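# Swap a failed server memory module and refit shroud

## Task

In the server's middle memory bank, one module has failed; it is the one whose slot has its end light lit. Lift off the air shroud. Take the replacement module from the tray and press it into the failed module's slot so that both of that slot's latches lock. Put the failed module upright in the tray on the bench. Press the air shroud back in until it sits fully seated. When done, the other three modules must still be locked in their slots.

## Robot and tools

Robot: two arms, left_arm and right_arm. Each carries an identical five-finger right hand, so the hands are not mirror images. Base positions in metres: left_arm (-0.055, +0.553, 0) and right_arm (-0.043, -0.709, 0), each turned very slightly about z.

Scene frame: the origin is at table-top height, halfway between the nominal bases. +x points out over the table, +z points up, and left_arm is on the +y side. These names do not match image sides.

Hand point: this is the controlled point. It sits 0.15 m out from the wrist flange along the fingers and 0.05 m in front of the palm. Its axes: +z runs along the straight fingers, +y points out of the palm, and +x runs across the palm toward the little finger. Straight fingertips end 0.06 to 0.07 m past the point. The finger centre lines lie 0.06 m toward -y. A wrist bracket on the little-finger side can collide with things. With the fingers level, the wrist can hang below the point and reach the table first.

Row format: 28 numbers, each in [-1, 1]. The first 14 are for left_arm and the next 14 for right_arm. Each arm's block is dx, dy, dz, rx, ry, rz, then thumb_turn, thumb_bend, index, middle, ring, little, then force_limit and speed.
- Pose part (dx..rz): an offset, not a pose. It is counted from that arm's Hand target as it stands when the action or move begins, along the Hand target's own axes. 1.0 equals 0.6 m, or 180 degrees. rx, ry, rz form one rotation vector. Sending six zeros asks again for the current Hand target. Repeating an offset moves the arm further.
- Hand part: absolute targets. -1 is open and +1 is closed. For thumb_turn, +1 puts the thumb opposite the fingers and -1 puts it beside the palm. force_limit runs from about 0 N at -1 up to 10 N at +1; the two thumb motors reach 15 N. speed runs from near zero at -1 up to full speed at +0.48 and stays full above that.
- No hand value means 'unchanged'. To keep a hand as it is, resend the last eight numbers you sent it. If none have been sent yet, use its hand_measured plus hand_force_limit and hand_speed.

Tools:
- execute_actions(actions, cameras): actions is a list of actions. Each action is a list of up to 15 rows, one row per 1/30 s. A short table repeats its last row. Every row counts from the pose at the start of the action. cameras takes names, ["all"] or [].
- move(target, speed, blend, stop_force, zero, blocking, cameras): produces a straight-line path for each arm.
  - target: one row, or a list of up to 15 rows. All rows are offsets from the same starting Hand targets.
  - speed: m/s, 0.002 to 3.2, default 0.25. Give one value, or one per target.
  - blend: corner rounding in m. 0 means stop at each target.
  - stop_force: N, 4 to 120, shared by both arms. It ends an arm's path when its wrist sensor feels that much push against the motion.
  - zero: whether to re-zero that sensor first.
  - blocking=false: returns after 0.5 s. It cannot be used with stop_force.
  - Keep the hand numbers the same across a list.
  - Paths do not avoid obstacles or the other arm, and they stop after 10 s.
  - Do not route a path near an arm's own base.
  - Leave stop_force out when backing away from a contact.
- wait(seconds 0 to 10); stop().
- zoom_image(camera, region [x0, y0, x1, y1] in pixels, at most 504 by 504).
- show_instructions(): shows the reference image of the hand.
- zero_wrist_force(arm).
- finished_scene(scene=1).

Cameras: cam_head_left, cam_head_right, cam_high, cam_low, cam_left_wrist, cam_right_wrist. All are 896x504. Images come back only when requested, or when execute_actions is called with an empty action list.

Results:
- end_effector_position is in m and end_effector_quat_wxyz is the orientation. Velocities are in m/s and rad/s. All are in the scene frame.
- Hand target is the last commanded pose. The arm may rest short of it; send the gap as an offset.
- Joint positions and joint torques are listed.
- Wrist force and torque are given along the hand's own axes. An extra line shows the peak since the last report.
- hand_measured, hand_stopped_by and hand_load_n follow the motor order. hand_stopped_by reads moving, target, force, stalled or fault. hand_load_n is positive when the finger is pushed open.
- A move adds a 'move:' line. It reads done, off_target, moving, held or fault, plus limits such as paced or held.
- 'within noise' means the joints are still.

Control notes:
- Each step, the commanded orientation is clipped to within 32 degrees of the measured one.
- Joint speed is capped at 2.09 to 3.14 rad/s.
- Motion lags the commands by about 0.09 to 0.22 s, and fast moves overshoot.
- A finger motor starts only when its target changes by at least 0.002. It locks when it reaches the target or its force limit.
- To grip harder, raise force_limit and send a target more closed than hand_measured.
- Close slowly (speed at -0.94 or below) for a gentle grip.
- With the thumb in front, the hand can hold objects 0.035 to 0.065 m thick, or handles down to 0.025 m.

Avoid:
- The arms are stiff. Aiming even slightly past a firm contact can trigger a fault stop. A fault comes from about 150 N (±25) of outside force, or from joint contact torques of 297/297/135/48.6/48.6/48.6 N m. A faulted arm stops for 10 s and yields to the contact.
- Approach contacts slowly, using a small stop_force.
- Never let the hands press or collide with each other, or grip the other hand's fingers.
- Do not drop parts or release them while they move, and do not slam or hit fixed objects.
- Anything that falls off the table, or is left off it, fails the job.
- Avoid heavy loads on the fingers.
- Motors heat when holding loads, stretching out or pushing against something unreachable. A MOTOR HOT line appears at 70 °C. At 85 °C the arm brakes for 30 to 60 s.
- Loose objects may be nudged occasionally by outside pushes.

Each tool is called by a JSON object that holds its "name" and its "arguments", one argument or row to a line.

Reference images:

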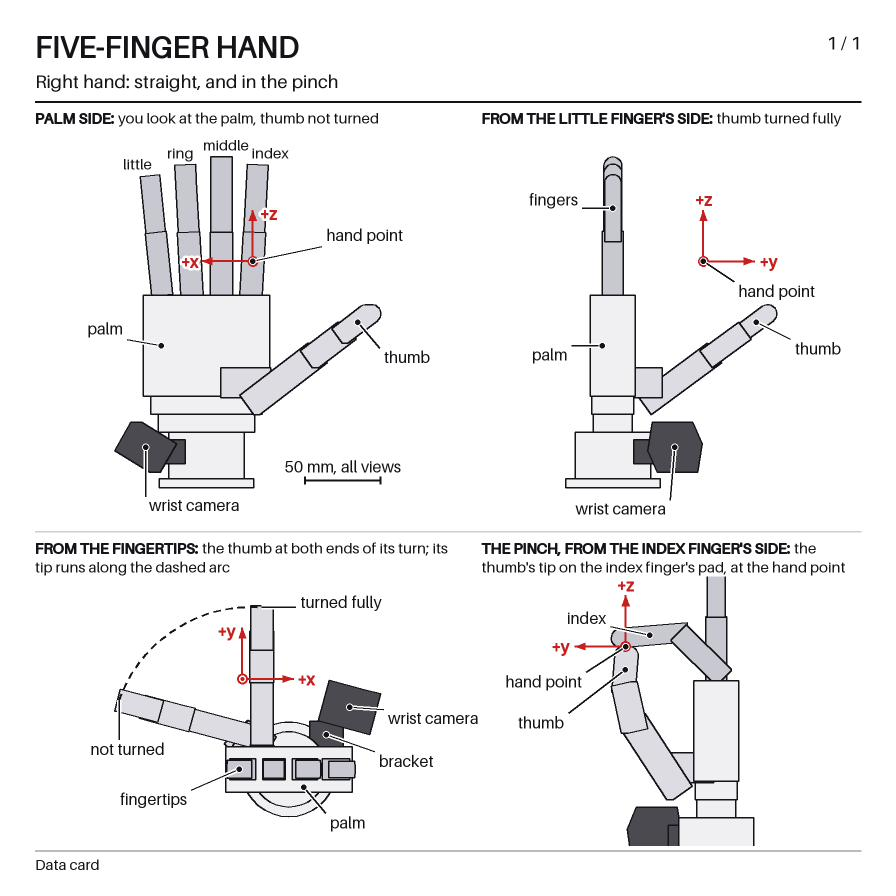

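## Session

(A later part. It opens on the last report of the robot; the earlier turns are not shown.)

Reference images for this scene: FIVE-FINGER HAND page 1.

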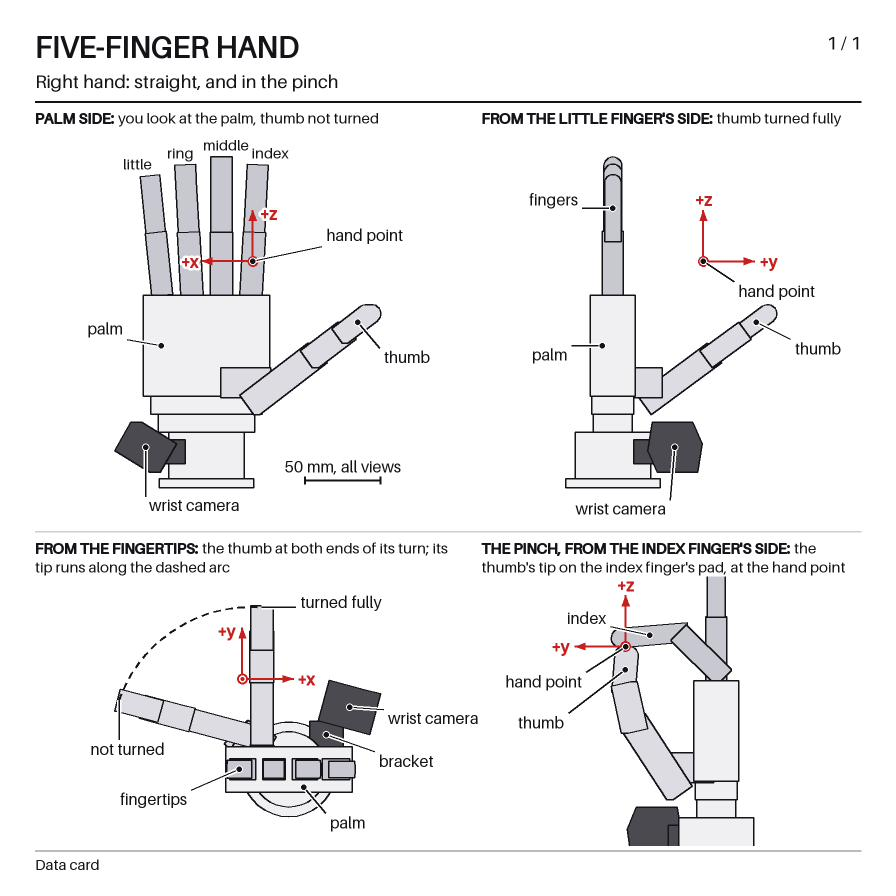

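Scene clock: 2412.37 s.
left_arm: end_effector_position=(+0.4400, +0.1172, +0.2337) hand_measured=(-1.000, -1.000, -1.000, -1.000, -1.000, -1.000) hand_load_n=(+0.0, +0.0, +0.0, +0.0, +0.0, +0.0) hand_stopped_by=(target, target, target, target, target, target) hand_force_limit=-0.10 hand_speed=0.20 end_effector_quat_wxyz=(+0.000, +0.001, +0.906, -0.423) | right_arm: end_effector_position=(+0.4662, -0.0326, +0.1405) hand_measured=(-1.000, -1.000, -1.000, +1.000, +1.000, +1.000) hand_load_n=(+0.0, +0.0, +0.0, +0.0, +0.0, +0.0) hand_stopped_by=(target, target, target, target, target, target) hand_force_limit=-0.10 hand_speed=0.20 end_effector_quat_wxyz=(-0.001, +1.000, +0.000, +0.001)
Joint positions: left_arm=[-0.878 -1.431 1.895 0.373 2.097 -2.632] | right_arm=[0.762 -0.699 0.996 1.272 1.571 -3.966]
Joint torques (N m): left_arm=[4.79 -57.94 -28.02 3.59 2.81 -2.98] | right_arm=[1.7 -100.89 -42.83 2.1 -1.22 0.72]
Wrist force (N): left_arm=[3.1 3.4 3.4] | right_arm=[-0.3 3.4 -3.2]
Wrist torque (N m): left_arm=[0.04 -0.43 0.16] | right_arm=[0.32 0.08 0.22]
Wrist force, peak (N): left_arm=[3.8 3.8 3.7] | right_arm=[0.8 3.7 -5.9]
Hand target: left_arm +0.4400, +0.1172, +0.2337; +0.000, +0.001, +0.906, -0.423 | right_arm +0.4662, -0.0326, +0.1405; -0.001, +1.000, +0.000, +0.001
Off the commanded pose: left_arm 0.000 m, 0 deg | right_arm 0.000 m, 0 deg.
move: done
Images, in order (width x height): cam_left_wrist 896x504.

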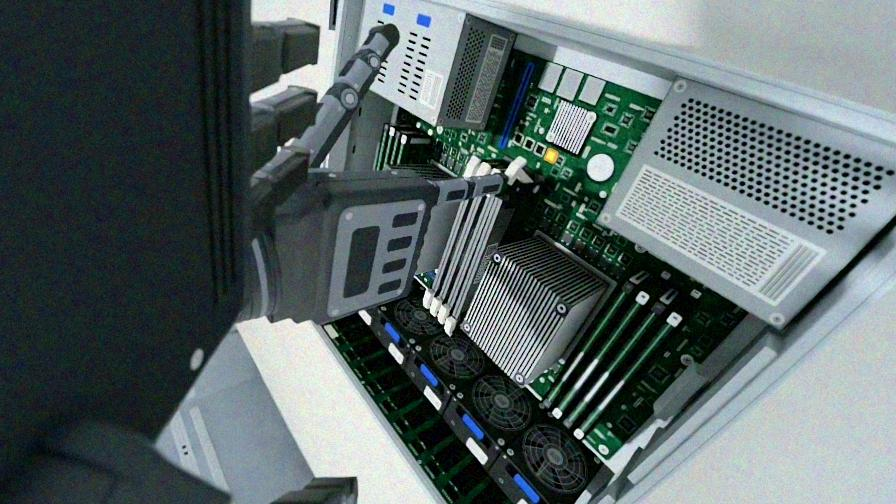

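{"name": "move", "arguments": {
  "target": [0,0,0,0,0,0,-1,-1,-1,-1,-1,-1,-0.1,0.2,-0.033,0,0,0,0,0,-1,-1,-1,1,1,1,-0.1,0.2],
  "speed": 0.006,
  "stop_force": 20,
  "cameras": ["cam_left_wrist"]
}}

{"name": "zoom_image", "arguments": {
  "camera": "cam_left_wrist",
  "region": [420, 140, 560, 300]
}}

Scene clock: 2417.30 s.
left_arm: end_effector_position=(+0.4400, +0.1172, +0.2337) hand_measured=(-1.000, -1.000, -1.000, -1.000, -1.000, -1.000) hand_load_n=(+0.0, +0.0, +0.0, +0.0, +0.0, +0.0) hand_stopped_by=(target, target, target, target, target, target) hand_force_limit=-0.10 hand_speed=0.20 end_effector_quat_wxyz=(+0.000, +0.001, +0.906, -0.423) | right_arm: end_effector_position=(+0.4622, -0.0326, +0.1405) hand_measured=(-1.000, -1.000, -1.000, +1.000, +1.000, +1.000) hand_load_n=(+0.0, +0.0, +0.0, +0.0, +0.0, +0.0) hand_stopped_by=(target, target, target, target, target, target) hand_force_limit=-0.10 hand_speed=0.20 end_effector_quat_wxyz=(-0.001, +1.000, +0.000, +0.001)
Joint positions: left_arm=[-0.878 -1.431 1.895 0.373 2.097 -2.632] | right_arm=[0.765 -0.704 1.004 1.269 1.571 -3.963]
Joint torques (N m): left_arm=[3.94 -56.22 -28.99 3.53 2.9 -2.97] | right_arm=[6.69 -110.24 -32.75 0.95 0.13 2.69]
Wrist force (N): left_arm=[3.2 3.8 3.5] | right_arm=[0.0 3.7 -3.0]
Wrist torque (N m): left_arm=[0.09 -0.45 0.17] | right_arm=[0.36 0.01 0.25]
Wrist force, peak (N): left_arm=[3.4 4.1 3.6] | right_arm=[-0.5 4.0 -3.6]
Hand target: left_arm +0.4400, +0.1172, +0.2337; +0.000, +0.001, +0.906, -0.423 | right_arm +0.4622, -0.0326, +0.1405; -0.001, +1.000, +0.000, +0.001 (not the last commanded pose)
Off the commanded pose: left_arm 0.000 m, 0 deg | right_arm 0.016 m, 0 deg.
move: held (right_arm; a check stopped the path); limits=held
pose unreachable (right arm): on one or more control steps of this call, first in action 0 (counted from 0), this arm could not follow its commanded pose, so it was not sent that pose on those steps. It may still have moved: this result reports where it is.
cause: moving toward the commanded pose would bring a part of the arm too close to another arm (a part of this arm just beyond joint 6 (wrist 3) and a part of the left arm just beyond its joint 6 (wrist 3), 6 mm apart when this arm was first held).
Images, in order (width x height): cam_left_wrist 896x504.

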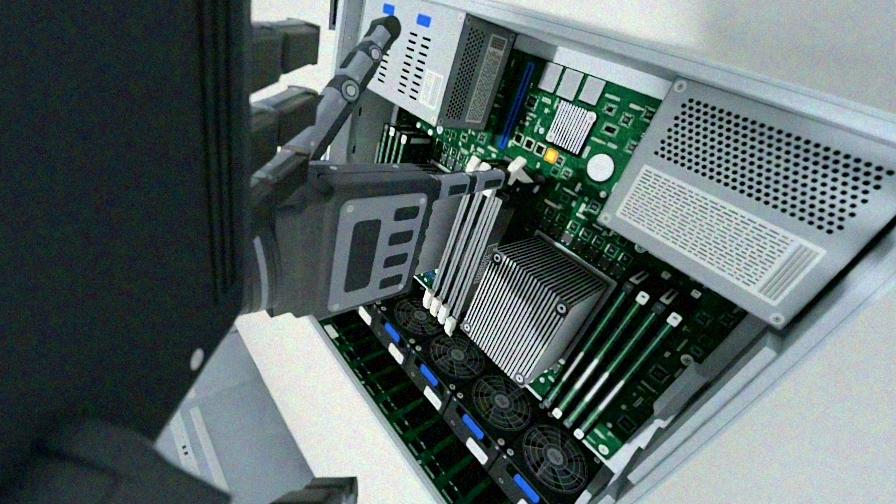

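Scaled by 3.150 from the camera's 896x504 image, which has a finer 1280x720 frame.

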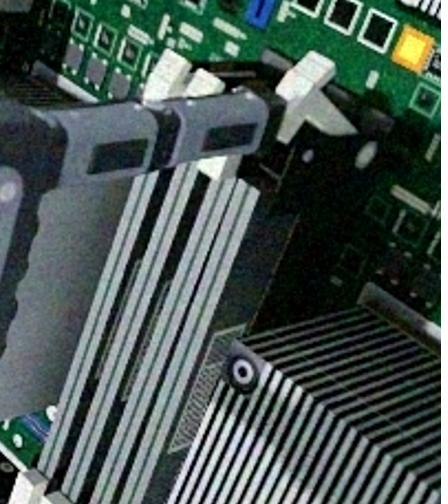

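{"name": "move", "arguments": {
  "target": [
    [0,0,0,0,0,0,-1,-1,-1,-1,-1,-1,-0.1,0.2,0.01,0,-0.03,0,0,0,-1,-1,-1,1,1,1,-0.1,0.2],
    [0,0,0,0,0,0,-1,-1,-1,-1,-1,-1,-0.1,0.2,0.235,0.0055,-0.03,0,0,0,-1,-1,-1,1,1,1,-0.1,0.2],
    [0,0,0,0,0,0,-1,-1,-1,-1,-1,-1,-0.1,0.2,0.235,0.0055,0.0075,0,0,0,-1,-1,-1,1,1,1,-0.1,0.2]
  ],
  "speed": [0.1, 0.1, 0.02],
  "cameras": ["cam_left_wrist"]
}}

{"name": "zoom_image", "arguments": {
  "camera": "cam_left_wrist",
  "region": [380, 230, 540, 370]
}}

{"name": "zoom_image", "arguments": {
  "camera": "cam_left_wrist",
  "region": [430, 140, 560, 250]
}}

Scene clock: 2426.40 s.
left_arm: end_effector_position=(+0.4400, +0.1172, +0.2337) hand_measured=(-1.000, -1.000, -1.000, -1.000, -1.000, -1.000) hand_load_n=(+0.0, +0.0, +0.0, +0.0, +0.0, +0.0) hand_stopped_by=(target, target, target, target, target, target) hand_force_limit=-0.10 hand_speed=0.20 end_effector_quat_wxyz=(+0.000, +0.001, +0.906, -0.423) | right_arm: end_effector_position=(+0.4624, -0.0326, +0.1410) hand_measured=(-1.000, -1.000, -1.000, +1.000, +1.000, +1.000) hand_load_n=(+0.0, +0.0, +0.0, +0.0, +0.0, +0.0) hand_stopped_by=(target, target, target, target, target, target) hand_force_limit=-0.10 hand_speed=0.20 end_effector_quat_wxyz=(-0.001, +1.000, +0.000, +0.001)
Joint positions: left_arm=[-0.878 -1.431 1.895 0.373 2.097 -2.632] | right_arm=[0.765 -0.704 1.003 1.269 1.571 -3.963]
Joint torques (N m): left_arm=[8.87 -56.99 -27.82 3.71 2.35 -2.78] | right_arm=[-5.06 -104.88 -39.12 3.48 0.01 -0.74]
Wrist force (N): left_arm=[3.3 3.8 4.0] | right_arm=[-0.4 3.8 -3.2]
Wrist torque (N m): left_arm=[0.05 -0.48 0.17] | right_arm=[0.39 0.09 0.23]
Wrist force, peak (N): left_arm=[3.7 3.9 3.7] | right_arm=[-0.6 3.9 -3.6]
Hand target: left_arm +0.4400, +0.1172, +0.2337; +0.000, +0.001, +0.906, -0.423 | right_arm +0.4624, -0.0326, +0.1410; -0.001, +1.000, +0.000, +0.001 (not the last commanded pose)
Off the commanded pose: left_arm 0.000 m, 0 deg | right_arm 0.141 m, 0 deg.
move: held (right_arm; a check stopped the path); path passed 0 of 3 targets; limits=held
pose unreachable (right arm): on one or more control steps of this call, first in action 0 (counted from 0), this arm could not follow its commanded pose, so it was not sent that pose on those steps. It may still have moved: this result reports where it is.
cause: moving toward the commanded pose would bring a part of the arm too close to another arm (a part of this arm just beyond joint 6 (wrist 3) and a part of the left arm just beyond its joint 6 (wrist 3), 6 mm apart when this arm was first held).
Images, in order (width x height): cam_left_wrist 896x504.

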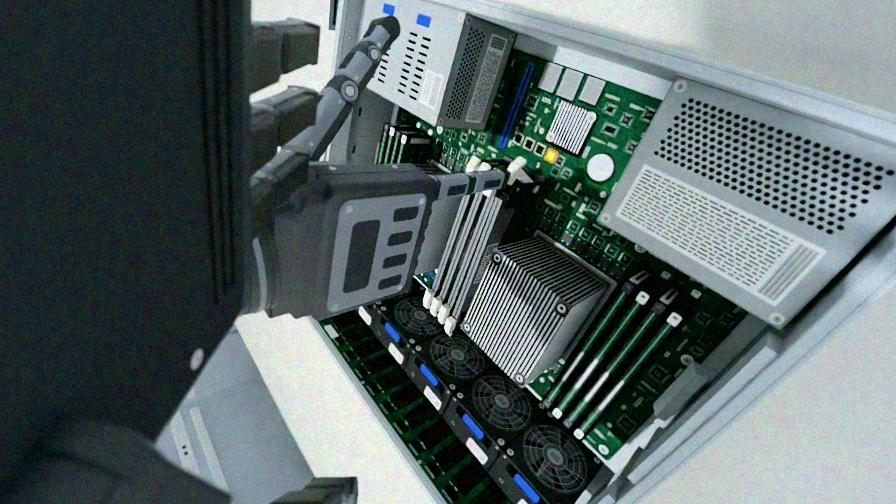

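Scaled by 3.150 from the camera's 896x504 image, which has a finer 1280x720 frame.

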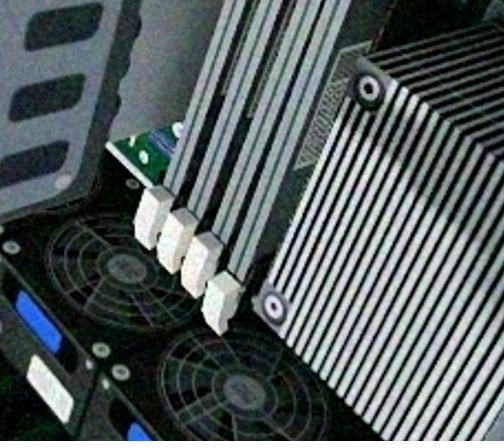

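Scaled by 3.877 from the camera's 896x504 image, which has a finer 1280x720 frame.

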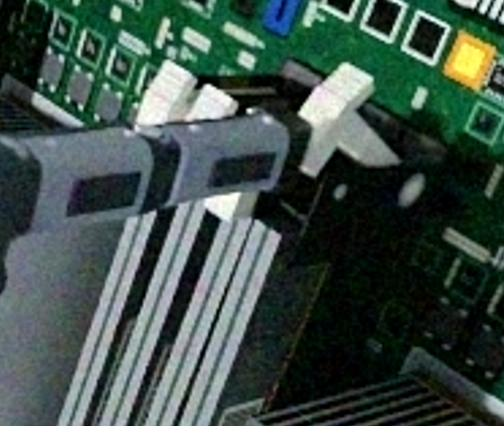

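{"name": "move", "arguments": {
  "target": [0,0.028,-0.0853,0,0,0,-1,-1,-1,-1,-1,-1,-0.1,0.2,0,0,0,0,0,0,-1,-1,-1,1,1,1,-0.1,0.2],
  "speed": 0.1
}}

{"name": "move", "arguments": {
  "target": [
    [0,0,0,0,0,0,-1,-1,-1,-1,-1,-1,-0.1,0.2,0.01,0,-0.03,0,0,0,-1,-1,-1,1,1,1,-0.1,0.2],
    [0,0,0,0,0,0,-1,-1,-1,-1,-1,-1,-0.1,0.2,0.235,0.0055,-0.03,0,0,0,-1,-1,-1,1,1,1,-0.1,0.2],
    [0,0,0,0,0,0,-1,-1,-1,-1,-1,-1,-0.1,0.2,0.235,0.0055,0.0075,0,0,0,-1,-1,-1,1,1,1,-0.1,0.2]
  ],
  "speed": [0.1, 0.1, 0.02],
  "cameras": ["cam_left_wrist"]
}}

{"name": "zoom_image", "arguments": {
  "camera": "cam_left_wrist",
  "region": [380, 130, 540, 340]
}}

Scene clock: 2433.13 s.
left_arm: end_effector_position=(+0.4399, +0.1673, +0.2535) hand_measured=(-1.000, -1.000, -1.000, -1.000, -1.000, -1.000) hand_load_n=(-0.5, +0.0, +0.0, +0.0, +0.0, -0.5) hand_stopped_by=(target, target, target, target, target, target) hand_force_limit=-0.10 hand_speed=0.20 end_effector_quat_wxyz=(+0.000, +0.001, +0.906, -0.423) | right_arm: end_effector_position=(+0.4624, -0.0326, +0.1410) hand_measured=(-1.000, -1.000, -1.000, +1.000, +1.000, +1.000) hand_load_n=(+0.0, +0.0, +0.0, +0.0, +0.0, +0.0) hand_stopped_by=(target, target, target, target, target, target) hand_force_limit=-0.10 hand_speed=0.20 end_effector_quat_wxyz=(-0.001, +1.000, +0.000, +0.001)
Joint positions: left_arm=[-0.81 -1.478 1.916 0.432 2.142 -2.571] | right_arm=[0.765 -0.704 1.003 1.269 1.571 -3.963]
Joint torques (N m): left_arm=[-11.79 -35.32 -50.85 -0.19 -0.94 -3.59] | right_arm=[9.47 -98.04 -27.89 1.35 0.1 -0.57]
Wrist force (N): left_arm=[2.8 3.1 4.1] | right_arm=[-0.1 3.4 -3.6]
Wrist torque (N m): left_arm=[-0.05 -0.46 0.29] | right_arm=[0.34 0.05 0.24]
Wrist force, peak (N): left_arm=[3.6 3.0 4.7] | right_arm=[-0.3 3.9 -3.5]
Hand target: left_arm +0.4401, +0.1672, +0.2537; +0.000, +0.001, +0.906, -0.423 | right_arm +0.4624, -0.0326, +0.1410; -0.001, +1.000, +0.000, +0.001
Off the commanded pose: left_arm 0.000 m, 0 deg | right_arm 0.000 m, 0 deg.
move: done

Scene clock: 2436.60 s.
left_arm: end_effector_position=(+0.4401, +0.1672, +0.2537) hand_measured=(-1.000, -1.000, -1.000, -1.000, -1.000, -1.000) hand_load_n=(+0.0, +0.0, +0.0, +0.0, +0.0, +0.0) hand_stopped_by=(target, target, target, target, target, target) hand_force_limit=-0.10 hand_speed=0.20 end_effector_quat_wxyz=(+0.000, +0.001, +0.906, -0.423) | right_arm: end_effector_position=(+0.6034, -0.0359, +0.1365) hand_measured=(-1.000, -1.000, -1.000, +1.000, +1.000, +1.000) hand_load_n=(+0.0, +0.0, +0.0, +0.0, +0.0, +0.0) hand_stopped_by=(target, target, target, target, target, target) hand_force_limit=-0.10 hand_speed=0.20 end_effector_quat_wxyz=(-0.001, +1.000, +0.000, +0.001)
Joint positions: left_arm=[-0.809 -1.478 1.916 0.432 2.142 -2.571] | right_arm=[0.666 -0.509 0.64 1.437 1.571 -4.062]
Joint torques (N m): left_arm=[5.16 -29.94 -50.58 0 -1.41 -2.92] | right_arm=[14.06 -116.6 -43.46 5.08 1.23 2.8]
Wrist force (N): left_arm=[3.3 3.3 3.5] | right_arm=[-0.3 4.0 -2.9]
Wrist torque (N m): left_arm=[0.01 -0.51 0.33] | right_arm=[0.41 0.20 0.36]
Wrist force, peak (N): left_arm=[3.3 3.2 4.2] | right_arm=[-0.4 4.3 -3.4]
Hand target: left_arm +0.4401, +0.1672, +0.2537; +0.000, +0.001, +0.906, -0.423 | right_arm +0.6034, -0.0359, +0.1367; -0.001, +1.000, +0.000, +0.001
Off the commanded pose: left_arm 0.000 m, 0 deg | right_arm 0.000 m, 0 deg.
move: done
Images, in order (width x height): cam_left_wrist 896x504.

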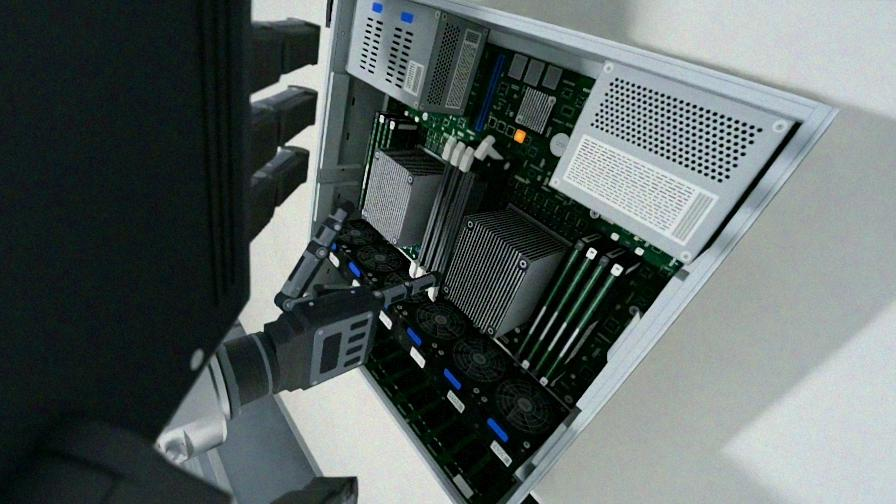

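Scaled by 2.400 from the camera's 896x504 image, which has a finer 1280x720 frame.

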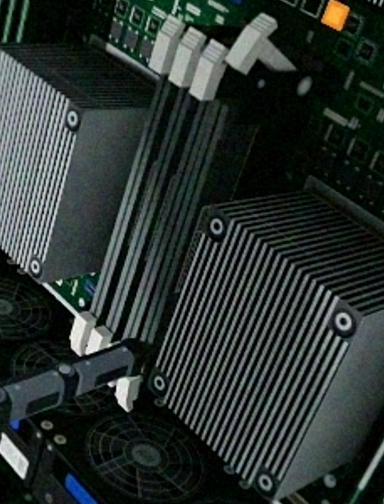

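{"name": "move", "arguments": {
  "target": [
    [0,0,0,0,0,0,-1,-1,-1,-1,-1,-1,-0.1,0.2,0.012,0,0,0,0,0,-1,-1,-1,1,1,1,-0.1,0.2],
    [0,0,0,0,0,0,-1,-1,-1,-1,-1,-1,-0.1,0.2,0.0475,0.001,-0.007,0,0,0,-1,-1,-1,1,1,1,-0.1,0.2]
  ],
  "speed": 0.005,
  "stop_force": 28,
  "cameras": ["cam_left_wrist"]
}}

{"name": "zoom_image", "arguments": {
  "camera": "cam_left_wrist",
  "region": [380, 130, 540, 340]
}}

Scene clock: 2447.87 s.
left_arm: end_effector_position=(+0.4401, +0.1672, +0.2537) hand_measured=(-1.000, -1.000, -1.000, -1.000, -1.000, -1.000) hand_load_n=(+0.0, +0.0, +0.0, +0.0, -0.5, +0.0) hand_stopped_by=(target, target, target, target, target, target) hand_force_limit=-0.10 hand_speed=0.20 end_effector_quat_wxyz=(+0.000, +0.001, +0.906, -0.423) | right_arm: end_effector_position=(+0.6319, -0.0365, +0.1409) hand_measured=(-1.000, -1.000, -1.000, +1.000, +1.000, +1.000) hand_load_n=(+0.0, +0.0, +0.0, +0.0, +0.0, +0.0) hand_stopped_by=(target, target, target, target, target, target) hand_force_limit=-0.10 hand_speed=0.20 end_effector_quat_wxyz=(-0.001, +1.000, +0.000, +0.001)
Joint positions: left_arm=[-0.809 -1.478 1.916 0.432 2.142 -2.571] | right_arm=[0.648 -0.453 0.523 1.499 1.57 -4.08]
Joint torques (N m): left_arm=[3.89 -33.62 -50.59 0.32 -1.26 -3.3] | right_arm=[-1.18 -124.36 -29.69 1.51 -0.98 -2.08]
Wrist force (N): left_arm=[3.3 2.8 3.5] | right_arm=[-0.2 3.8 -3.5]
Wrist torque (N m): left_arm=[-0.06 -0.50 0.31] | right_arm=[0.46 0.09 0.44]
Wrist force, peak (N): left_arm=[3.5 3.6 3.9] | right_arm=[-3.0 4.2 -3.2]
Hand target: left_arm +0.4401, +0.1672, +0.2537; +0.000, +0.001, +0.906, -0.423 | right_arm +0.6319, -0.0365, +0.1409; -0.001, +1.000, +0.000, +0.001
Off the commanded pose: left_arm 0.000 m, 0 deg | right_arm 0.000 m, 0 deg.
move: done
Images, in order (width x height): cam_left_wrist 896x504.

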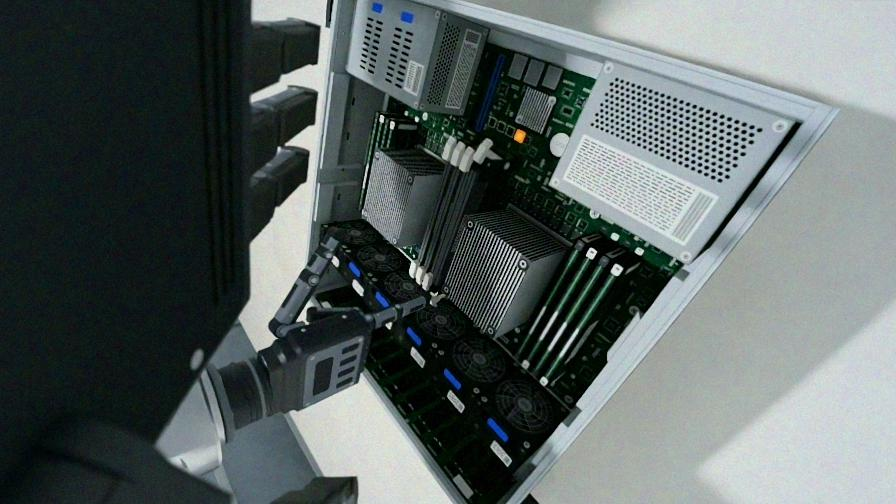

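Scaled by 2.400 from the camera's 896x504 image, which has a finer 1280x720 frame.

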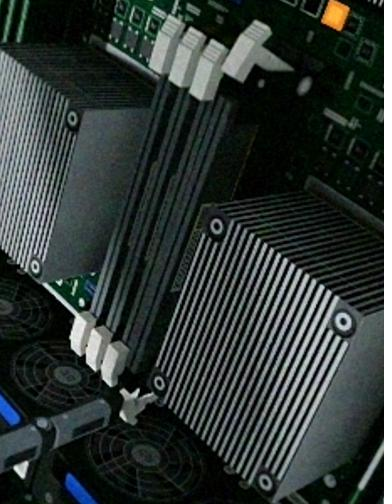

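{"name": "move", "arguments": {
  "target": [
    [0,0,0,0,0,0,-1,-1,-1,-1,-1,-1,-0.1,0.2,0.01,0,-0.03,0,0,0,-1,-1,-1,1,1,1,-0.1,0.2],
    [0,0,0,0,0,0,-1,-1,-1,-1,-1,-1,-0.1,0.2,-0.0783,-0.0017,-0.03,0,0,0,-1,-1,-1,1,1,1,-0.1,0.2]
  ],
  "speed": [0.05, 0.1]
}}

{"name": "move", "arguments": {
  "target": [0,0,0,0,0,0,-1,-1,-1,-1,-1,-1,-0.1,0.2,0,0,0.06,0,0,0,-1,-1,-1,1,1,1,-0.1,0.2],
  "speed": 0.006,
  "stop_force": 4
}}

{"name": "move", "arguments": {
  "target": [
    [0,0,0,0,0,0,-1,-1,-1,-1,-1,-1,-0.1,0.2,0,0,-0.02,0,0,0,-1,-1,-1,1,1,1,-0.1,0.2],
    [0,0,0,0,0,0,-1,-1,-1,-1,-1,-1,-0.1,0.2,-0.135,-0.0045,-0.02,0,0,0,-1,-1,-1,1,1,1,-0.1,0.2]
  ],
  "speed": [0.1, 0.1]
}}

{"name": "move", "arguments": {
  "target": [0,0,0,0,0,0,-1,-1,-1,-1,-1,-1,-0.1,0.2,0,0,0.04,0,0,0,-1,-1,-1,1,1,1,-0.1,0.2],
  "speed": 0.006,
  "stop_force": 4
}}

Scene clock: 2457.90 s.
left_arm: end_effector_position=(+0.4401, +0.1672, +0.2537) hand_measured=(-1.000, -1.000, -1.000, -1.000, -1.000, -1.000) hand_load_n=(+0.0, +0.0, +0.0, +0.0, +0.0, +0.0) hand_stopped_by=(target, target, target, target, target, target) hand_force_limit=-0.10 hand_speed=0.20 end_effector_quat_wxyz=(+0.000, +0.001, +0.906, -0.423) | right_arm: end_effector_position=(+0.5849, -0.0354, +0.1589) hand_measured=(-1.000, -1.000, -1.000, +1.000, +1.000, +1.000) hand_load_n=(+0.0, +0.0, +0.0, +0.0, +0.0, +0.0) hand_stopped_by=(target, target, target, target, target, target) hand_force_limit=-0.10 hand_speed=0.20 end_effector_quat_wxyz=(-0.001, +1.000, +0.000, +0.001)
Joint positions: left_arm=[-0.809 -1.478 1.916 0.432 2.142 -2.571] | right_arm=[0.678 -0.549 0.679 1.439 1.571 -4.05]
Joint torques (N m): left_arm=[5.84 -34.68 -50.56 -0.28 -0.83 -3.47] | right_arm=[-10.05 -116.29 -33.91 5.29 0 -3.74]
Wrist force (N): left_arm=[2.7 2.9 3.5] | right_arm=[-0.3 4.7 -3.1]
Wrist torque (N m): left_arm=[-0.04 -0.40 0.28] | right_arm=[0.57 0.17 0.39]
Wrist force, peak (N): left_arm=[3.1 3.7 3.9] | right_arm=[-0.5 4.8 -2.9]
Hand target: left_arm +0.4401, +0.1672, +0.2537; +0.000, +0.001, +0.906, -0.423 | right_arm +0.5849, -0.0355, +0.1589; -0.001, +1.000, +0.000, +0.001
Off the commanded pose: left_arm 0.000 m, 0 deg | right_arm 0.000 m, 0 deg.
move: done

Scene clock: 2462.50 s.
left_arm: end_effector_position=(+0.4401, +0.1672, +0.2537) hand_measured=(-1.000, -1.000, -1.000, -1.000, -1.000, -1.000) hand_load_n=(+0.0, +0.0, +0.0, +0.0, +0.0, +0.0) hand_stopped_by=(target, target, target, target, target, target) hand_force_limit=-0.10 hand_speed=0.20 end_effector_quat_wxyz=(+0.000, +0.001, +0.906, -0.423) | right_arm: end_effector_position=(+0.5849, -0.0355, +0.1381) hand_measured=(-1.000, -1.000, -1.000, +1.000, +1.000, +1.000) hand_load_n=(+0.0, +0.0, +0.0, +0.0, +0.0, +0.0) hand_stopped_by=(target, target, target, target, target, target) hand_force_limit=-0.10 hand_speed=0.20 end_effector_quat_wxyz=(-0.001, +1.000, +0.000, +0.001)
Joint positions: left_arm=[-0.809 -1.478 1.916 0.432 2.142 -2.571] | right_arm=[0.678 -0.541 0.701 1.409 1.571 -4.05]
Joint torques (N m): left_arm=[6.14 -35.51 -50.68 -0.4 -0.82 -2.98] | right_arm=[-9.59 -117.29 -47.21 6.07 -1.02 -3.3]
Wrist force (N): left_arm=[3.1 2.9 3.7] | right_arm=[0.5 4.0 -8.1]
Wrist torque (N m): left_arm=[-0.05 -0.48 0.30] | right_arm=[0.77 0.24 0.42]
Wrist force, peak (N): left_arm=[3.0 3.5 4.1] | right_arm=[0.5 4.3 -9.8]
Hand target: left_arm +0.4401, +0.1672, +0.2537; +0.000, +0.001, +0.906, -0.423 | right_arm +0.5849, -0.0355, +0.1381; -0.001, +1.000, +0.000, +0.001 (not the last commanded pose)
Off the commanded pose: left_arm 0.000 m, 0 deg | right_arm 0.015 m, 0 deg.
move: contact (right_arm)

Scene clock: 2464.30 s.
left_arm: end_effector_position=(+0.4401, +0.1672, +0.2537) hand_measured=(-1.000, -1.000, -1.000, -1.000, -1.000, -1.000) hand_load_n=(+0.0, +0.0, +0.0, +0.0, +0.0, +0.0) hand_stopped_by=(target, target, target, target, target, target) hand_force_limit=-0.10 hand_speed=0.20 end_effector_quat_wxyz=(+0.000, +0.001, +0.906, -0.423) | right_arm: end_effector_position=(+0.5039, -0.0327, +0.1500) hand_measured=(-1.000, -1.000, -1.000, +1.000, +1.000, +1.000) hand_load_n=(+0.0, +0.0, +0.0, +0.0, +0.0, +0.0) hand_stopped_by=(target, target, target, target, target, target) hand_force_limit=-0.10 hand_speed=0.20 end_effector_quat_wxyz=(-0.001, +1.000, +0.000, +0.001)
Joint positions: left_arm=[-0.809 -1.478 1.916 0.432 2.142 -2.571] | right_arm=[0.734 -0.66 0.905 1.324 1.571 -3.993]
Joint torques (N m): left_arm=[4.71 -33.32 -49.82 -0.91 -0.83 -3.17] | right_arm=[-6.35 -106.77 -39.67 6.24 1.72 -4.08]
Wrist force (N): left_arm=[3.4 3.2 3.9] | right_arm=[-0.1 4.2 -3.4]
Wrist torque (N m): left_arm=[-0.02 -0.54 0.33] | right_arm=[0.42 -0.02 0.35]
Wrist force, peak (N): left_arm=[3.1 3.5 4.0] | right_arm=[0.6 4.2 -7.8]
Hand target: left_arm +0.4401, +0.1672, +0.2537; +0.000, +0.001, +0.906, -0.423 | right_arm +0.5039, -0.0328, +0.1500; -0.001, +1.000, +0.000, +0.001
Off the commanded pose: left_arm 0.000 m, 0 deg | right_arm 0.000 m, 0 deg.
move: done

Scene clock: 2467.73 s.
left_arm: end_effector_position=(+0.4401, +0.1672, +0.2537) hand_measured=(-1.000, -1.000, -1.000, -1.000, -1.000, -1.000) hand_load_n=(-0.5, +0.0, -0.5, +0.0, +0.0, +0.0) hand_stopped_by=(target, target, target, target, target, target) hand_force_limit=-0.10 hand_speed=0.20 end_effector_quat_wxyz=(+0.000, +0.001, +0.906, -0.423) | right_arm: end_effector_position=(+0.5039, -0.0327, +0.1366) hand_measured=(-1.000, -1.000, -1.000, +1.000, +1.000, +1.000) hand_load_n=(+0.0, +0.0, +0.0, +0.0, +0.0, +0.0) hand_stopped_by=(target, target, target, target, target, target) hand_force_limit=-0.10 hand_speed=0.20 end_effector_quat_wxyz=(-0.001, +1.000, +0.000, +0.001)
Joint positions: left_arm=[-0.809 -1.478 1.916 0.432 2.142 -2.571] | right_arm=[0.734 -0.653 0.916 1.306 1.571 -3.993]
Joint torques (N m): left_arm=[5.07 -34.6 -49.14 -0.69 -0.91 -3] | right_arm=[-11.38 -112.46 -46.53 5.56 0.56 -3.72]
Wrist force (N): left_arm=[3.3 2.7 3.5] | right_arm=[-0.3 4.0 -9.5]
Wrist torque (N m): left_arm=[-0.08 -0.50 0.31] | right_arm=[0.82 -0.08 0.36]
Wrist force, peak (N): left_arm=[3.5 3.3 4.0] | right_arm=[-0.6 3.3 -11.2]
Hand target: left_arm +0.4401, +0.1672, +0.2537; +0.000, +0.001, +0.906, -0.423 | right_arm +0.5039, -0.0327, +0.1366; -0.001, +1.000, +0.000, +0.001 (not the last commanded pose)
Off the commanded pose: left_arm 0.000 m, 0 deg | right_arm 0.011 m, 0 deg.
move: contact (right_arm)

{"name": "move", "arguments": {
  "target": [
    [0,0,0,0,0,0,-1,-1,-1,-1,-1,-1,-0.1,0.2,-0.01,0,-0.01,0,0,0,-1,-1,-1,1,1,1,-0.1,0.2],
    [0,0,0,0,0,0,-1,-1,-1,-1,-1,-1,-0.1,0.2,-0.055,0,-0.01,0,0,0,-1,-1,-1,1,1,1,-0.1,0.2],
    [0,0,0,0,0,0,-1,-1,-1,-1,-1,-1,-0.1,0.2,-0.09,0,-0.01,0,0,0,-1,-1,-1,1,1,1,-0.1,0.2]
  ],
  "speed": 0.008,
  "stop_force": 25,
  "cameras": ["cam_left_wrist"]
}}

{"name": "zoom_image", "arguments": {
  "camera": "cam_left_wrist",
  "region": [400, 100, 540, 260]
}}

Scene clock: 2481.63 s.
left_arm: end_effector_position=(+0.4401, +0.1672, +0.2537) hand_measured=(-1.000, -1.000, -1.000, -1.000, -1.000, -1.000) hand_load_n=(+0.0, +0.0, +0.0, +0.0, +0.0, +0.0) hand_stopped_by=(target, target, target, target, target, target) hand_force_limit=-0.10 hand_speed=0.20 end_effector_quat_wxyz=(+0.000, +0.001, +0.906, -0.423) | right_arm: end_effector_position=(+0.4498, -0.0327, +0.1425) hand_measured=(-1.000, -1.000, -1.000, +1.000, +1.000, +1.000) hand_load_n=(-0.5, +0.0, +0.0, +0.0, +0.0, +0.0) hand_stopped_by=(target, target, target, target, target, target) hand_force_limit=-0.10 hand_speed=0.20 end_effector_quat_wxyz=(-0.001, +1.000, +0.000, +0.001)
Joint positions: left_arm=[-0.809 -1.478 1.916 0.432 2.142 -2.571] | right_arm=[0.775 -0.719 1.028 1.26 1.571 -3.953]
Joint torques (N m): left_arm=[6.18 -32.25 -50.06 -0.48 -0.81 -2.94] | right_arm=[-4.7 -96.25 -47.76 4.7 2.05 -1.19]
Wrist force (N): left_arm=[3.1 3.1 3.8] | right_arm=[0.3 3.9 -3.1]
Wrist torque (N m): left_arm=[-0.03 -0.48 0.31] | right_arm=[0.38 -0.03 0.25]
Wrist force, peak (N): left_arm=[3.0 3.3 4.6] | right_arm=[-0.5 3.8 -10.0]
Hand target: left_arm +0.4401, +0.1672, +0.2537; +0.000, +0.001, +0.906, -0.423 | right_arm +0.4499, -0.0327, +0.1425; -0.001, +1.000, +0.000, +0.001
Off the commanded pose: left_arm 0.000 m, 0 deg | right_arm 0.000 m, 0 deg.
move: done
Images, in order (width x height): cam_left_wrist 896x504.

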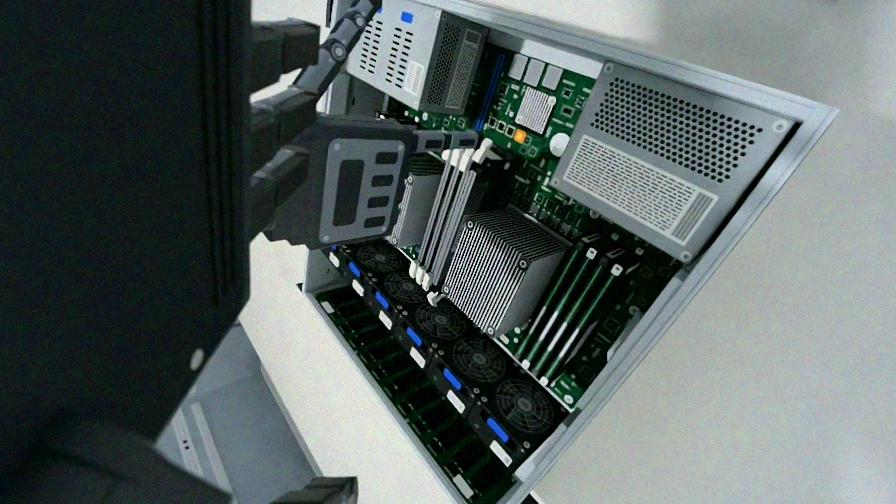

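Scaled by 3.150 from the camera's 896x504 image, which has a finer 1280x720 frame.

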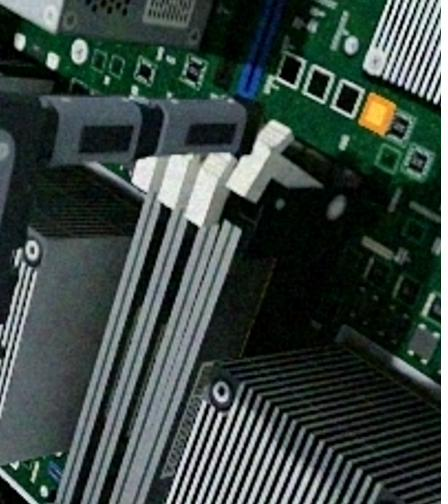

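{"name": "move", "arguments": {
  "target": [
    [0,0,0,0,0,0,-1,-1,-1,-1,-1,-1,-0.1,0.2,0,0,-0.02,0,0,0,-1,-1,-1,1,1,1,-0.1,0.2],
    [0,0,0,0,0,0,-1,-1,-1,-1,-1,-1,-0.1,0.2,0.0533,0,-0.02,0,0,0,-1,-1,-1,1,1,1,-0.1,0.2],
    [0,0,0,0,0,0,-1,-1,-1,-1,-1,-1,-0.1,0.2,0.0533,0,0.0075,0,0,0,-1,-1,-1,1,1,1,-0.1,0.2]
  ],
  "speed": [0.05,0.05,0.02]
}}

{"name": "move", "arguments": {
  "target": [
    [0,0,0,0,0,0,-1,-1,-1,-1,-1,-1,-0.1,0.2,-0.0233,0,0,0,0,0,-1,-1,-1,1,1,1,-0.1,0.2],
    [0,0,0,0,0,0,-1,-1,-1,-1,-1,-1,-0.1,0.2,-0.055,0,0,0,0,0,-1,-1,-1,1,1,1,-0.1,0.2]
  ],
  "speed": 0.008,
  "stop_force": 20,
  "cameras": ["cam_left_wrist"]
}}

{"name": "zoom_image", "arguments": {
  "camera": "cam_left_wrist",
  "region": [400, 100, 540, 260]
}}

Scene clock: 2493.13 s.
left_arm: end_effector_position=(+0.4401, +0.1672, +0.2537) hand_measured=(-1.000, -1.000, -1.000, -1.000, -1.000, -1.000) hand_load_n=(-0.5, +0.0, +0.0, +0.0, +0.0, -0.5) hand_stopped_by=(target, target, target, target, target, target) hand_force_limit=-0.10 hand_speed=0.20 end_effector_quat_wxyz=(+0.000, +0.001, +0.906, -0.423) | right_arm: end_effector_position=(+0.4819, -0.0327, +0.1378) hand_measured=(-1.000, -1.000, -1.000, +1.000, +1.000, +1.000) hand_load_n=(+0.0, -0.5, +0.0, +0.0, +0.0, +0.0) hand_stopped_by=(target, target, target, target, target, target) hand_force_limit=-0.10 hand_speed=0.20 end_effector_quat_wxyz=(-0.001, +1.000, +0.000, +0.001)
Joint positions: left_arm=[-0.809 -1.478 1.916 0.432 2.142 -2.571] | right_arm=[0.75 -0.68 0.965 1.284 1.571 -3.977]
Joint torques (N m): left_arm=[6.87 -33.79 -50.25 -0.27 -0.77 -3.36] | right_arm=[13.37 -108.8 -39.19 5.18 -1.08 2.87]
Wrist force (N): left_arm=[2.9 3.2 3.9] | right_arm=[-0.3 3.6 -3.5]
Wrist torque (N m): left_arm=[-0.01 -0.46 0.30] | right_arm=[0.36 0.07 0.34]
Wrist force, peak (N): left_arm=[3.3 3.2 4.3] | right_arm=[-0.1 4.3 -3.7]
Hand target: left_arm +0.4401, +0.1672, +0.2537; +0.000, +0.001, +0.906, -0.423 | right_arm +0.4819, -0.0327, +0.1380; -0.001, +1.000, +0.000, +0.001
Off the commanded pose: left_arm 0.000 m, 0 deg | right_arm 0.000 m, 0 deg.
move: done

Scene clock: 2497.83 s.
left_arm: end_effector_position=(+0.4401, +0.1672, +0.2537) hand_measured=(-1.000, -1.000, -1.000, -1.000, -1.000, -1.000) hand_load_n=(-0.5, +0.0, +0.0, +0.0, +0.0, +0.0) hand_stopped_by=(target, target, target, target, target, target) hand_force_limit=-0.10 hand_speed=0.20 end_effector_quat_wxyz=(+0.000, +0.001, +0.906, -0.423) | right_arm: end_effector_position=(+0.4488, -0.0327, +0.1380) hand_measured=(-1.000, -1.000, -1.000, +1.000, +1.000, +1.000) hand_load_n=(+0.0, +0.0, +0.0, +0.0, +0.0, +0.5) hand_stopped_by=(target, target, target, target, target, target) hand_force_limit=-0.10 hand_speed=0.20 end_effector_quat_wxyz=(-0.001, +1.000, +0.000, +0.001)
Joint positions: left_arm=[-0.809 -1.478 1.916 0.432 2.142 -2.571] | right_arm=[0.776 -0.717 1.033 1.253 1.571 -3.952]
Joint torques (N m): left_arm=[5.2 -32.91 -50.68 -0.56 -0.8 -3.29] | right_arm=[-4.5 -96.53 -48.18 4.83 1.88 -0.85]
Wrist force (N): left_arm=[3.3 3.0 3.7] | right_arm=[0.1 3.4 -3.7]
Wrist torque (N m): left_arm=[-0.04 -0.51 0.31] | right_arm=[0.34 0.00 0.22]
Wrist force, peak (N): left_arm=[3.0 3.7 4.2] | right_arm=[-0.2 4.2 -3.9]
Hand target: left_arm +0.4401, +0.1672, +0.2537; +0.000, +0.001, +0.906, -0.423 | right_arm +0.4489, -0.0327, +0.1380; -0.001, +1.000, +0.000, +0.001
Off the commanded pose: left_arm 0.000 m, 0 deg | right_arm 0.000 m, 0 deg.
move: done
Images, in order (width x height): cam_left_wrist 896x504.

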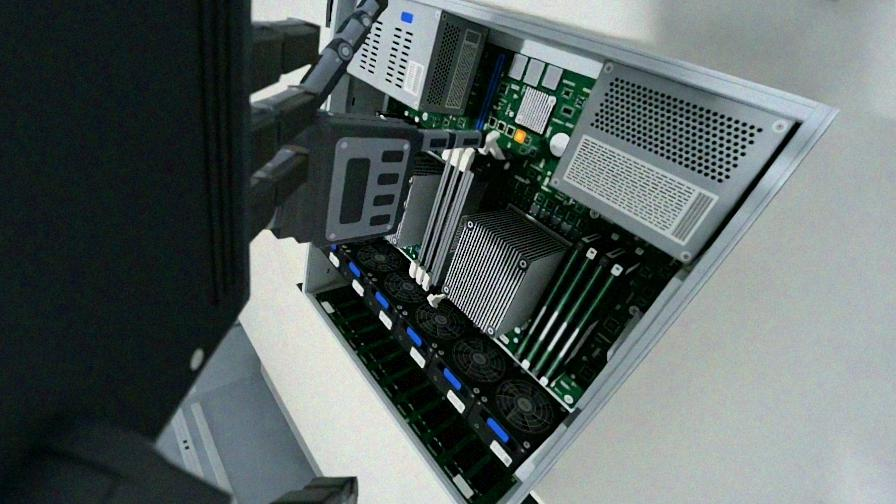

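Scaled by 3.150 from the camera's 896x504 image, which has a finer 1280x720 frame.

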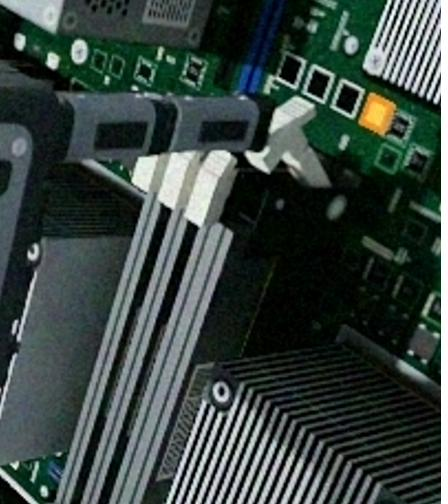

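{"name": "move", "arguments": {
  "target": [
    [0,0,0,0,0,0,-1,-1,-1,-1,-1,-1,-0.1,0.2,-0.005,0,0.0067,0,0,0,-1,-1,-1,1,1,1,-0.1,0.2],
    [0,0,0,0,0,0,-1,-1,-1,-1,-1,-1,-0.1,0.2,-0.025,0,0.0067,0,0,0,-1,-1,-1,1,1,1,-0.1,0.2]
  ],
  "speed": 0.008,
  "stop_force": 20,
  "cameras": ["cam_left_wrist"]
}}

{"name": "zoom_image", "arguments": {
  "camera": "cam_left_wrist",
  "region": [400, 100, 540, 260]
}}

Scene clock: 2505.57 s.
left_arm: end_effector_position=(+0.4401, +0.1672, +0.2537) hand_measured=(-1.000, -1.000, -1.000, -1.000, -1.000, -1.000) hand_load_n=(+0.0, +0.0, +0.0, +0.0, +0.0, +0.0) hand_stopped_by=(target, target, target, target, target, target) hand_force_limit=-0.10 hand_speed=0.20 end_effector_quat_wxyz=(+0.000, +0.001, +0.906, -0.423) | right_arm: end_effector_position=(+0.4338, -0.0327, +0.1340) hand_measured=(-1.000, -1.000, -1.000, +1.000, +1.000, +1.000) hand_load_n=(+0.0, +0.0, +0.0, +0.0, +0.0, +0.0) hand_stopped_by=(target, target, target, target, target, target) hand_force_limit=-0.10 hand_speed=0.20 end_effector_quat_wxyz=(-0.001, +1.000, +0.000, +0.001)
Joint positions: left_arm=[-0.809 -1.478 1.916 0.432 2.142 -2.571] | right_arm=[0.787 -0.73 1.065 1.234 1.571 -3.94]
Joint torques (N m): left_arm=[6.87 -35.65 -50.42 -0.25 -0.64 -2.9] | right_arm=[-3.05 -97.73 -46.37 4.68 2.04 -1.07]
Wrist force (N): left_arm=[3.0 3.4 3.7] | right_arm=[0.0 3.7 -3.3]
Wrist torque (N m): left_arm=[0.02 -0.46 0.31] | right_arm=[0.34 0.00 0.21]
Wrist force, peak (N): left_arm=[3.1 3.6 4.4] | right_arm=[-1.3 3.7 -5.7]
Hand target: left_arm +0.4401, +0.1672, +0.2537; +0.000, +0.001, +0.906, -0.423 | right_arm +0.4339, -0.0327, +0.1340; -0.001, +1.000, +0.000, +0.001
Off the commanded pose: left_arm 0.000 m, 0 deg | right_arm 0.000 m, 0 deg.
move: done
Images, in order (width x height): cam_left_wrist 896x504.

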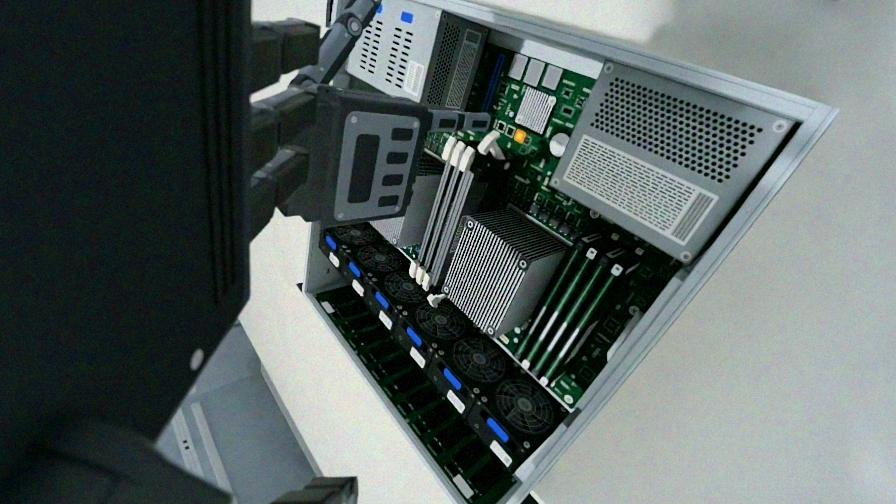

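Scaled by 3.150 from the camera's 896x504 image, which has a finer 1280x720 frame.

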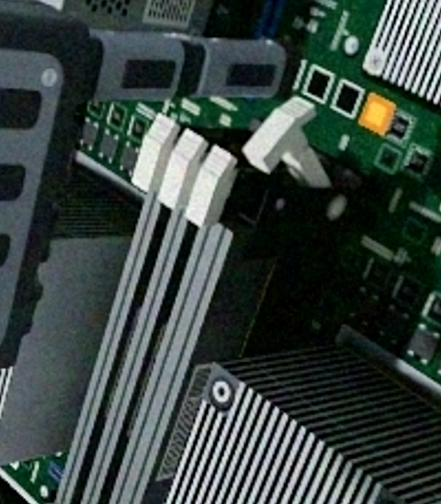

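{"name": "move", "arguments": {
  "target": [
    [0,0,0,0,0,0,-1,-1,-1,-1,-1,-1,-0.1,0.2,0,0,-0.035,0,0,0,-1,-1,-1,1,1,1,-0.1,0.2],
    [0,0,0,0,0,0,-1,-1,-1,-1,-1,-1,-0.1,0.2,0.3133,0.006,-0.035,0,0,0,-1,-1,-1,1,1,1,-0.1,0.2],
    [0,0,0,0,0,0,-1,-1,-1,-1,-1,-1,-0.1,0.2,0.3133,0.006,-0.0083,0,0,0,-1,-1,-1,1,1,1,-0.1,0.2]
  ],
  "speed": [0.05,0.1,0.02]
}}

{"name": "move", "arguments": {
  "target": [0,0,0,0,0,0,-1,-1,-1,-1,-1,-1,-0.1,0.2,0.0383,0.001,0.0058,0,0,0,-1,-1,-1,1,1,1,-0.1,0.2],
  "speed": 0.008,
  "stop_force": 15,
  "cameras": ["cam_left_wrist"]
}}

{"name": "zoom_image", "arguments": {
  "camera": "cam_left_wrist",
  "region": [380, 220, 500, 340]
}}

Scene clock: 2522.37 s.
left_arm: end_effector_position=(+0.4401, +0.1672, +0.2537) hand_measured=(-1.000, -1.000, -1.000, -1.000, -1.000, -1.000) hand_load_n=(+0.0, +0.0, +0.0, +0.0, +0.0, -0.5) hand_stopped_by=(target, target, target, target, target, target) hand_force_limit=-0.10 hand_speed=0.20 end_effector_quat_wxyz=(+0.000, +0.001, +0.906, -0.423) | right_arm: end_effector_position=(+0.6219, -0.0364, +0.1390) hand_measured=(-1.000, -1.000, -1.000, +1.000, +1.000, +1.000) hand_load_n=(+0.0, +0.0, +0.0, +0.0, +0.0, +0.0) hand_stopped_by=(target, target, target, target, target, target) hand_force_limit=-0.10 hand_speed=0.20 end_effector_quat_wxyz=(-0.001, +1.000, +0.000, +0.001)
Joint positions: left_arm=[-0.809 -1.478 1.916 0.432 2.142 -2.571] | right_arm=[0.654 -0.474 0.568 1.475 1.571 -4.074]
Joint torques (N m): left_arm=[5.1 -34.1 -50.7 -0.3 -0.46 -2.89] | right_arm=[12.93 -117.43 -44.61 4.93 1.51 2.78]
Wrist force (N): left_arm=[2.9 2.8 3.3] | right_arm=[-0.1 3.9 -3.4]
Wrist torque (N m): left_arm=[-0.04 -0.44 0.29] | right_arm=[0.47 0.09 0.38]
Wrist force, peak (N): left_arm=[3.5 3.4 4.4] | right_arm=[0.6 4.3 -3.7]
Hand target: left_arm +0.4401, +0.1672, +0.2537; +0.000, +0.001, +0.906, -0.423 | right_arm +0.6219, -0.0364, +0.1392; -0.001, +1.000, +0.000, +0.001
Off the commanded pose: left_arm 0.000 m, 0 deg | right_arm 0.000 m, 0 deg.
move: done

Scene clock: 2526.43 s.
left_arm: end_effector_position=(+0.4401, +0.1672, +0.2537) hand_measured=(-1.000, -1.000, -1.000, -1.000, -1.000, -1.000) hand_load_n=(+0.0, +0.0, +0.0, +0.0, +0.0, +0.0) hand_stopped_by=(target, target, target, target, target, target) hand_force_limit=-0.10 hand_speed=0.20 end_effector_quat_wxyz=(+0.000, +0.001, +0.906, -0.423) | right_arm: end_effector_position=(+0.6449, -0.0370, +0.1357) hand_measured=(-1.000, -1.000, -1.000, +1.000, +1.000, +1.000) hand_load_n=(+0.0, +0.0, +0.0, +0.0, +0.0, +0.0) hand_stopped_by=(target, target, target, target, target, target) hand_force_limit=-0.10 hand_speed=0.20 end_effector_quat_wxyz=(-0.001, +1.000, +0.000, +0.001)
Joint positions: left_arm=[-0.809 -1.478 1.916 0.432 2.142 -2.571] | right_arm=[0.64 -0.421 0.47 1.52 1.57 -4.088]
Joint torques (N m): left_arm=[6.33 -35.52 -49.61 -0.5 -0.2 -2.98] | right_arm=[13.05 -124.56 -26.75 0.88 0.47 2.09]
Wrist force (N): left_arm=[3.5 3.1 4.0] | right_arm=[2.2 2.9 -9.9]
Wrist torque (N m): left_arm=[-0.05 -0.55 0.33] | right_arm=[0.81 0.33 0.58]
Wrist force, peak (N): left_arm=[3.5 3.5 4.0] | right_arm=[-3.2 3.3 -16.7]
Hand target: left_arm +0.4401, +0.1672, +0.2537; +0.000, +0.001, +0.906, -0.423 | right_arm +0.6448, -0.0370, +0.1357; -0.001, +1.000, +0.000, +0.001
Off the commanded pose: left_arm 0.000 m, 0 deg | right_arm 0.000 m, 0 deg.
move: done
Images, in order (width x height): cam_left_wrist 896x504.

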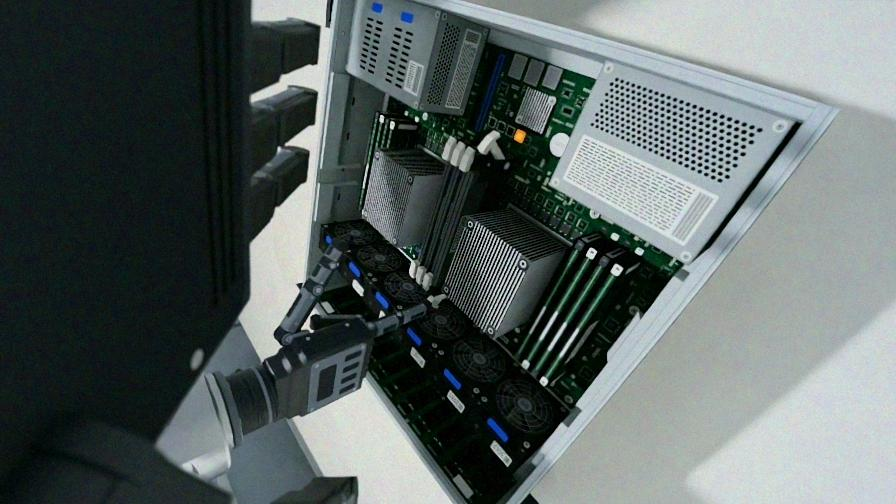

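Scaled by 4.200 from the camera's 896x504 image, which has a finer 1280x720 frame.

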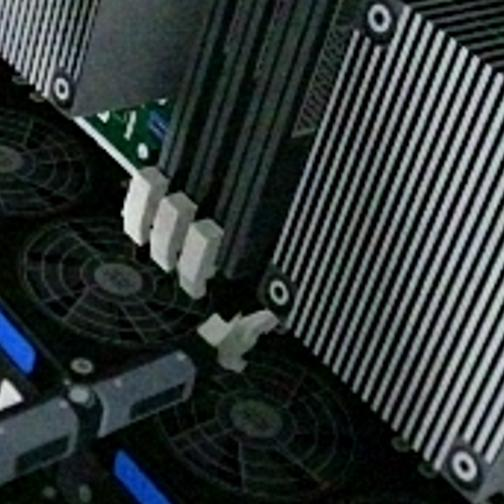

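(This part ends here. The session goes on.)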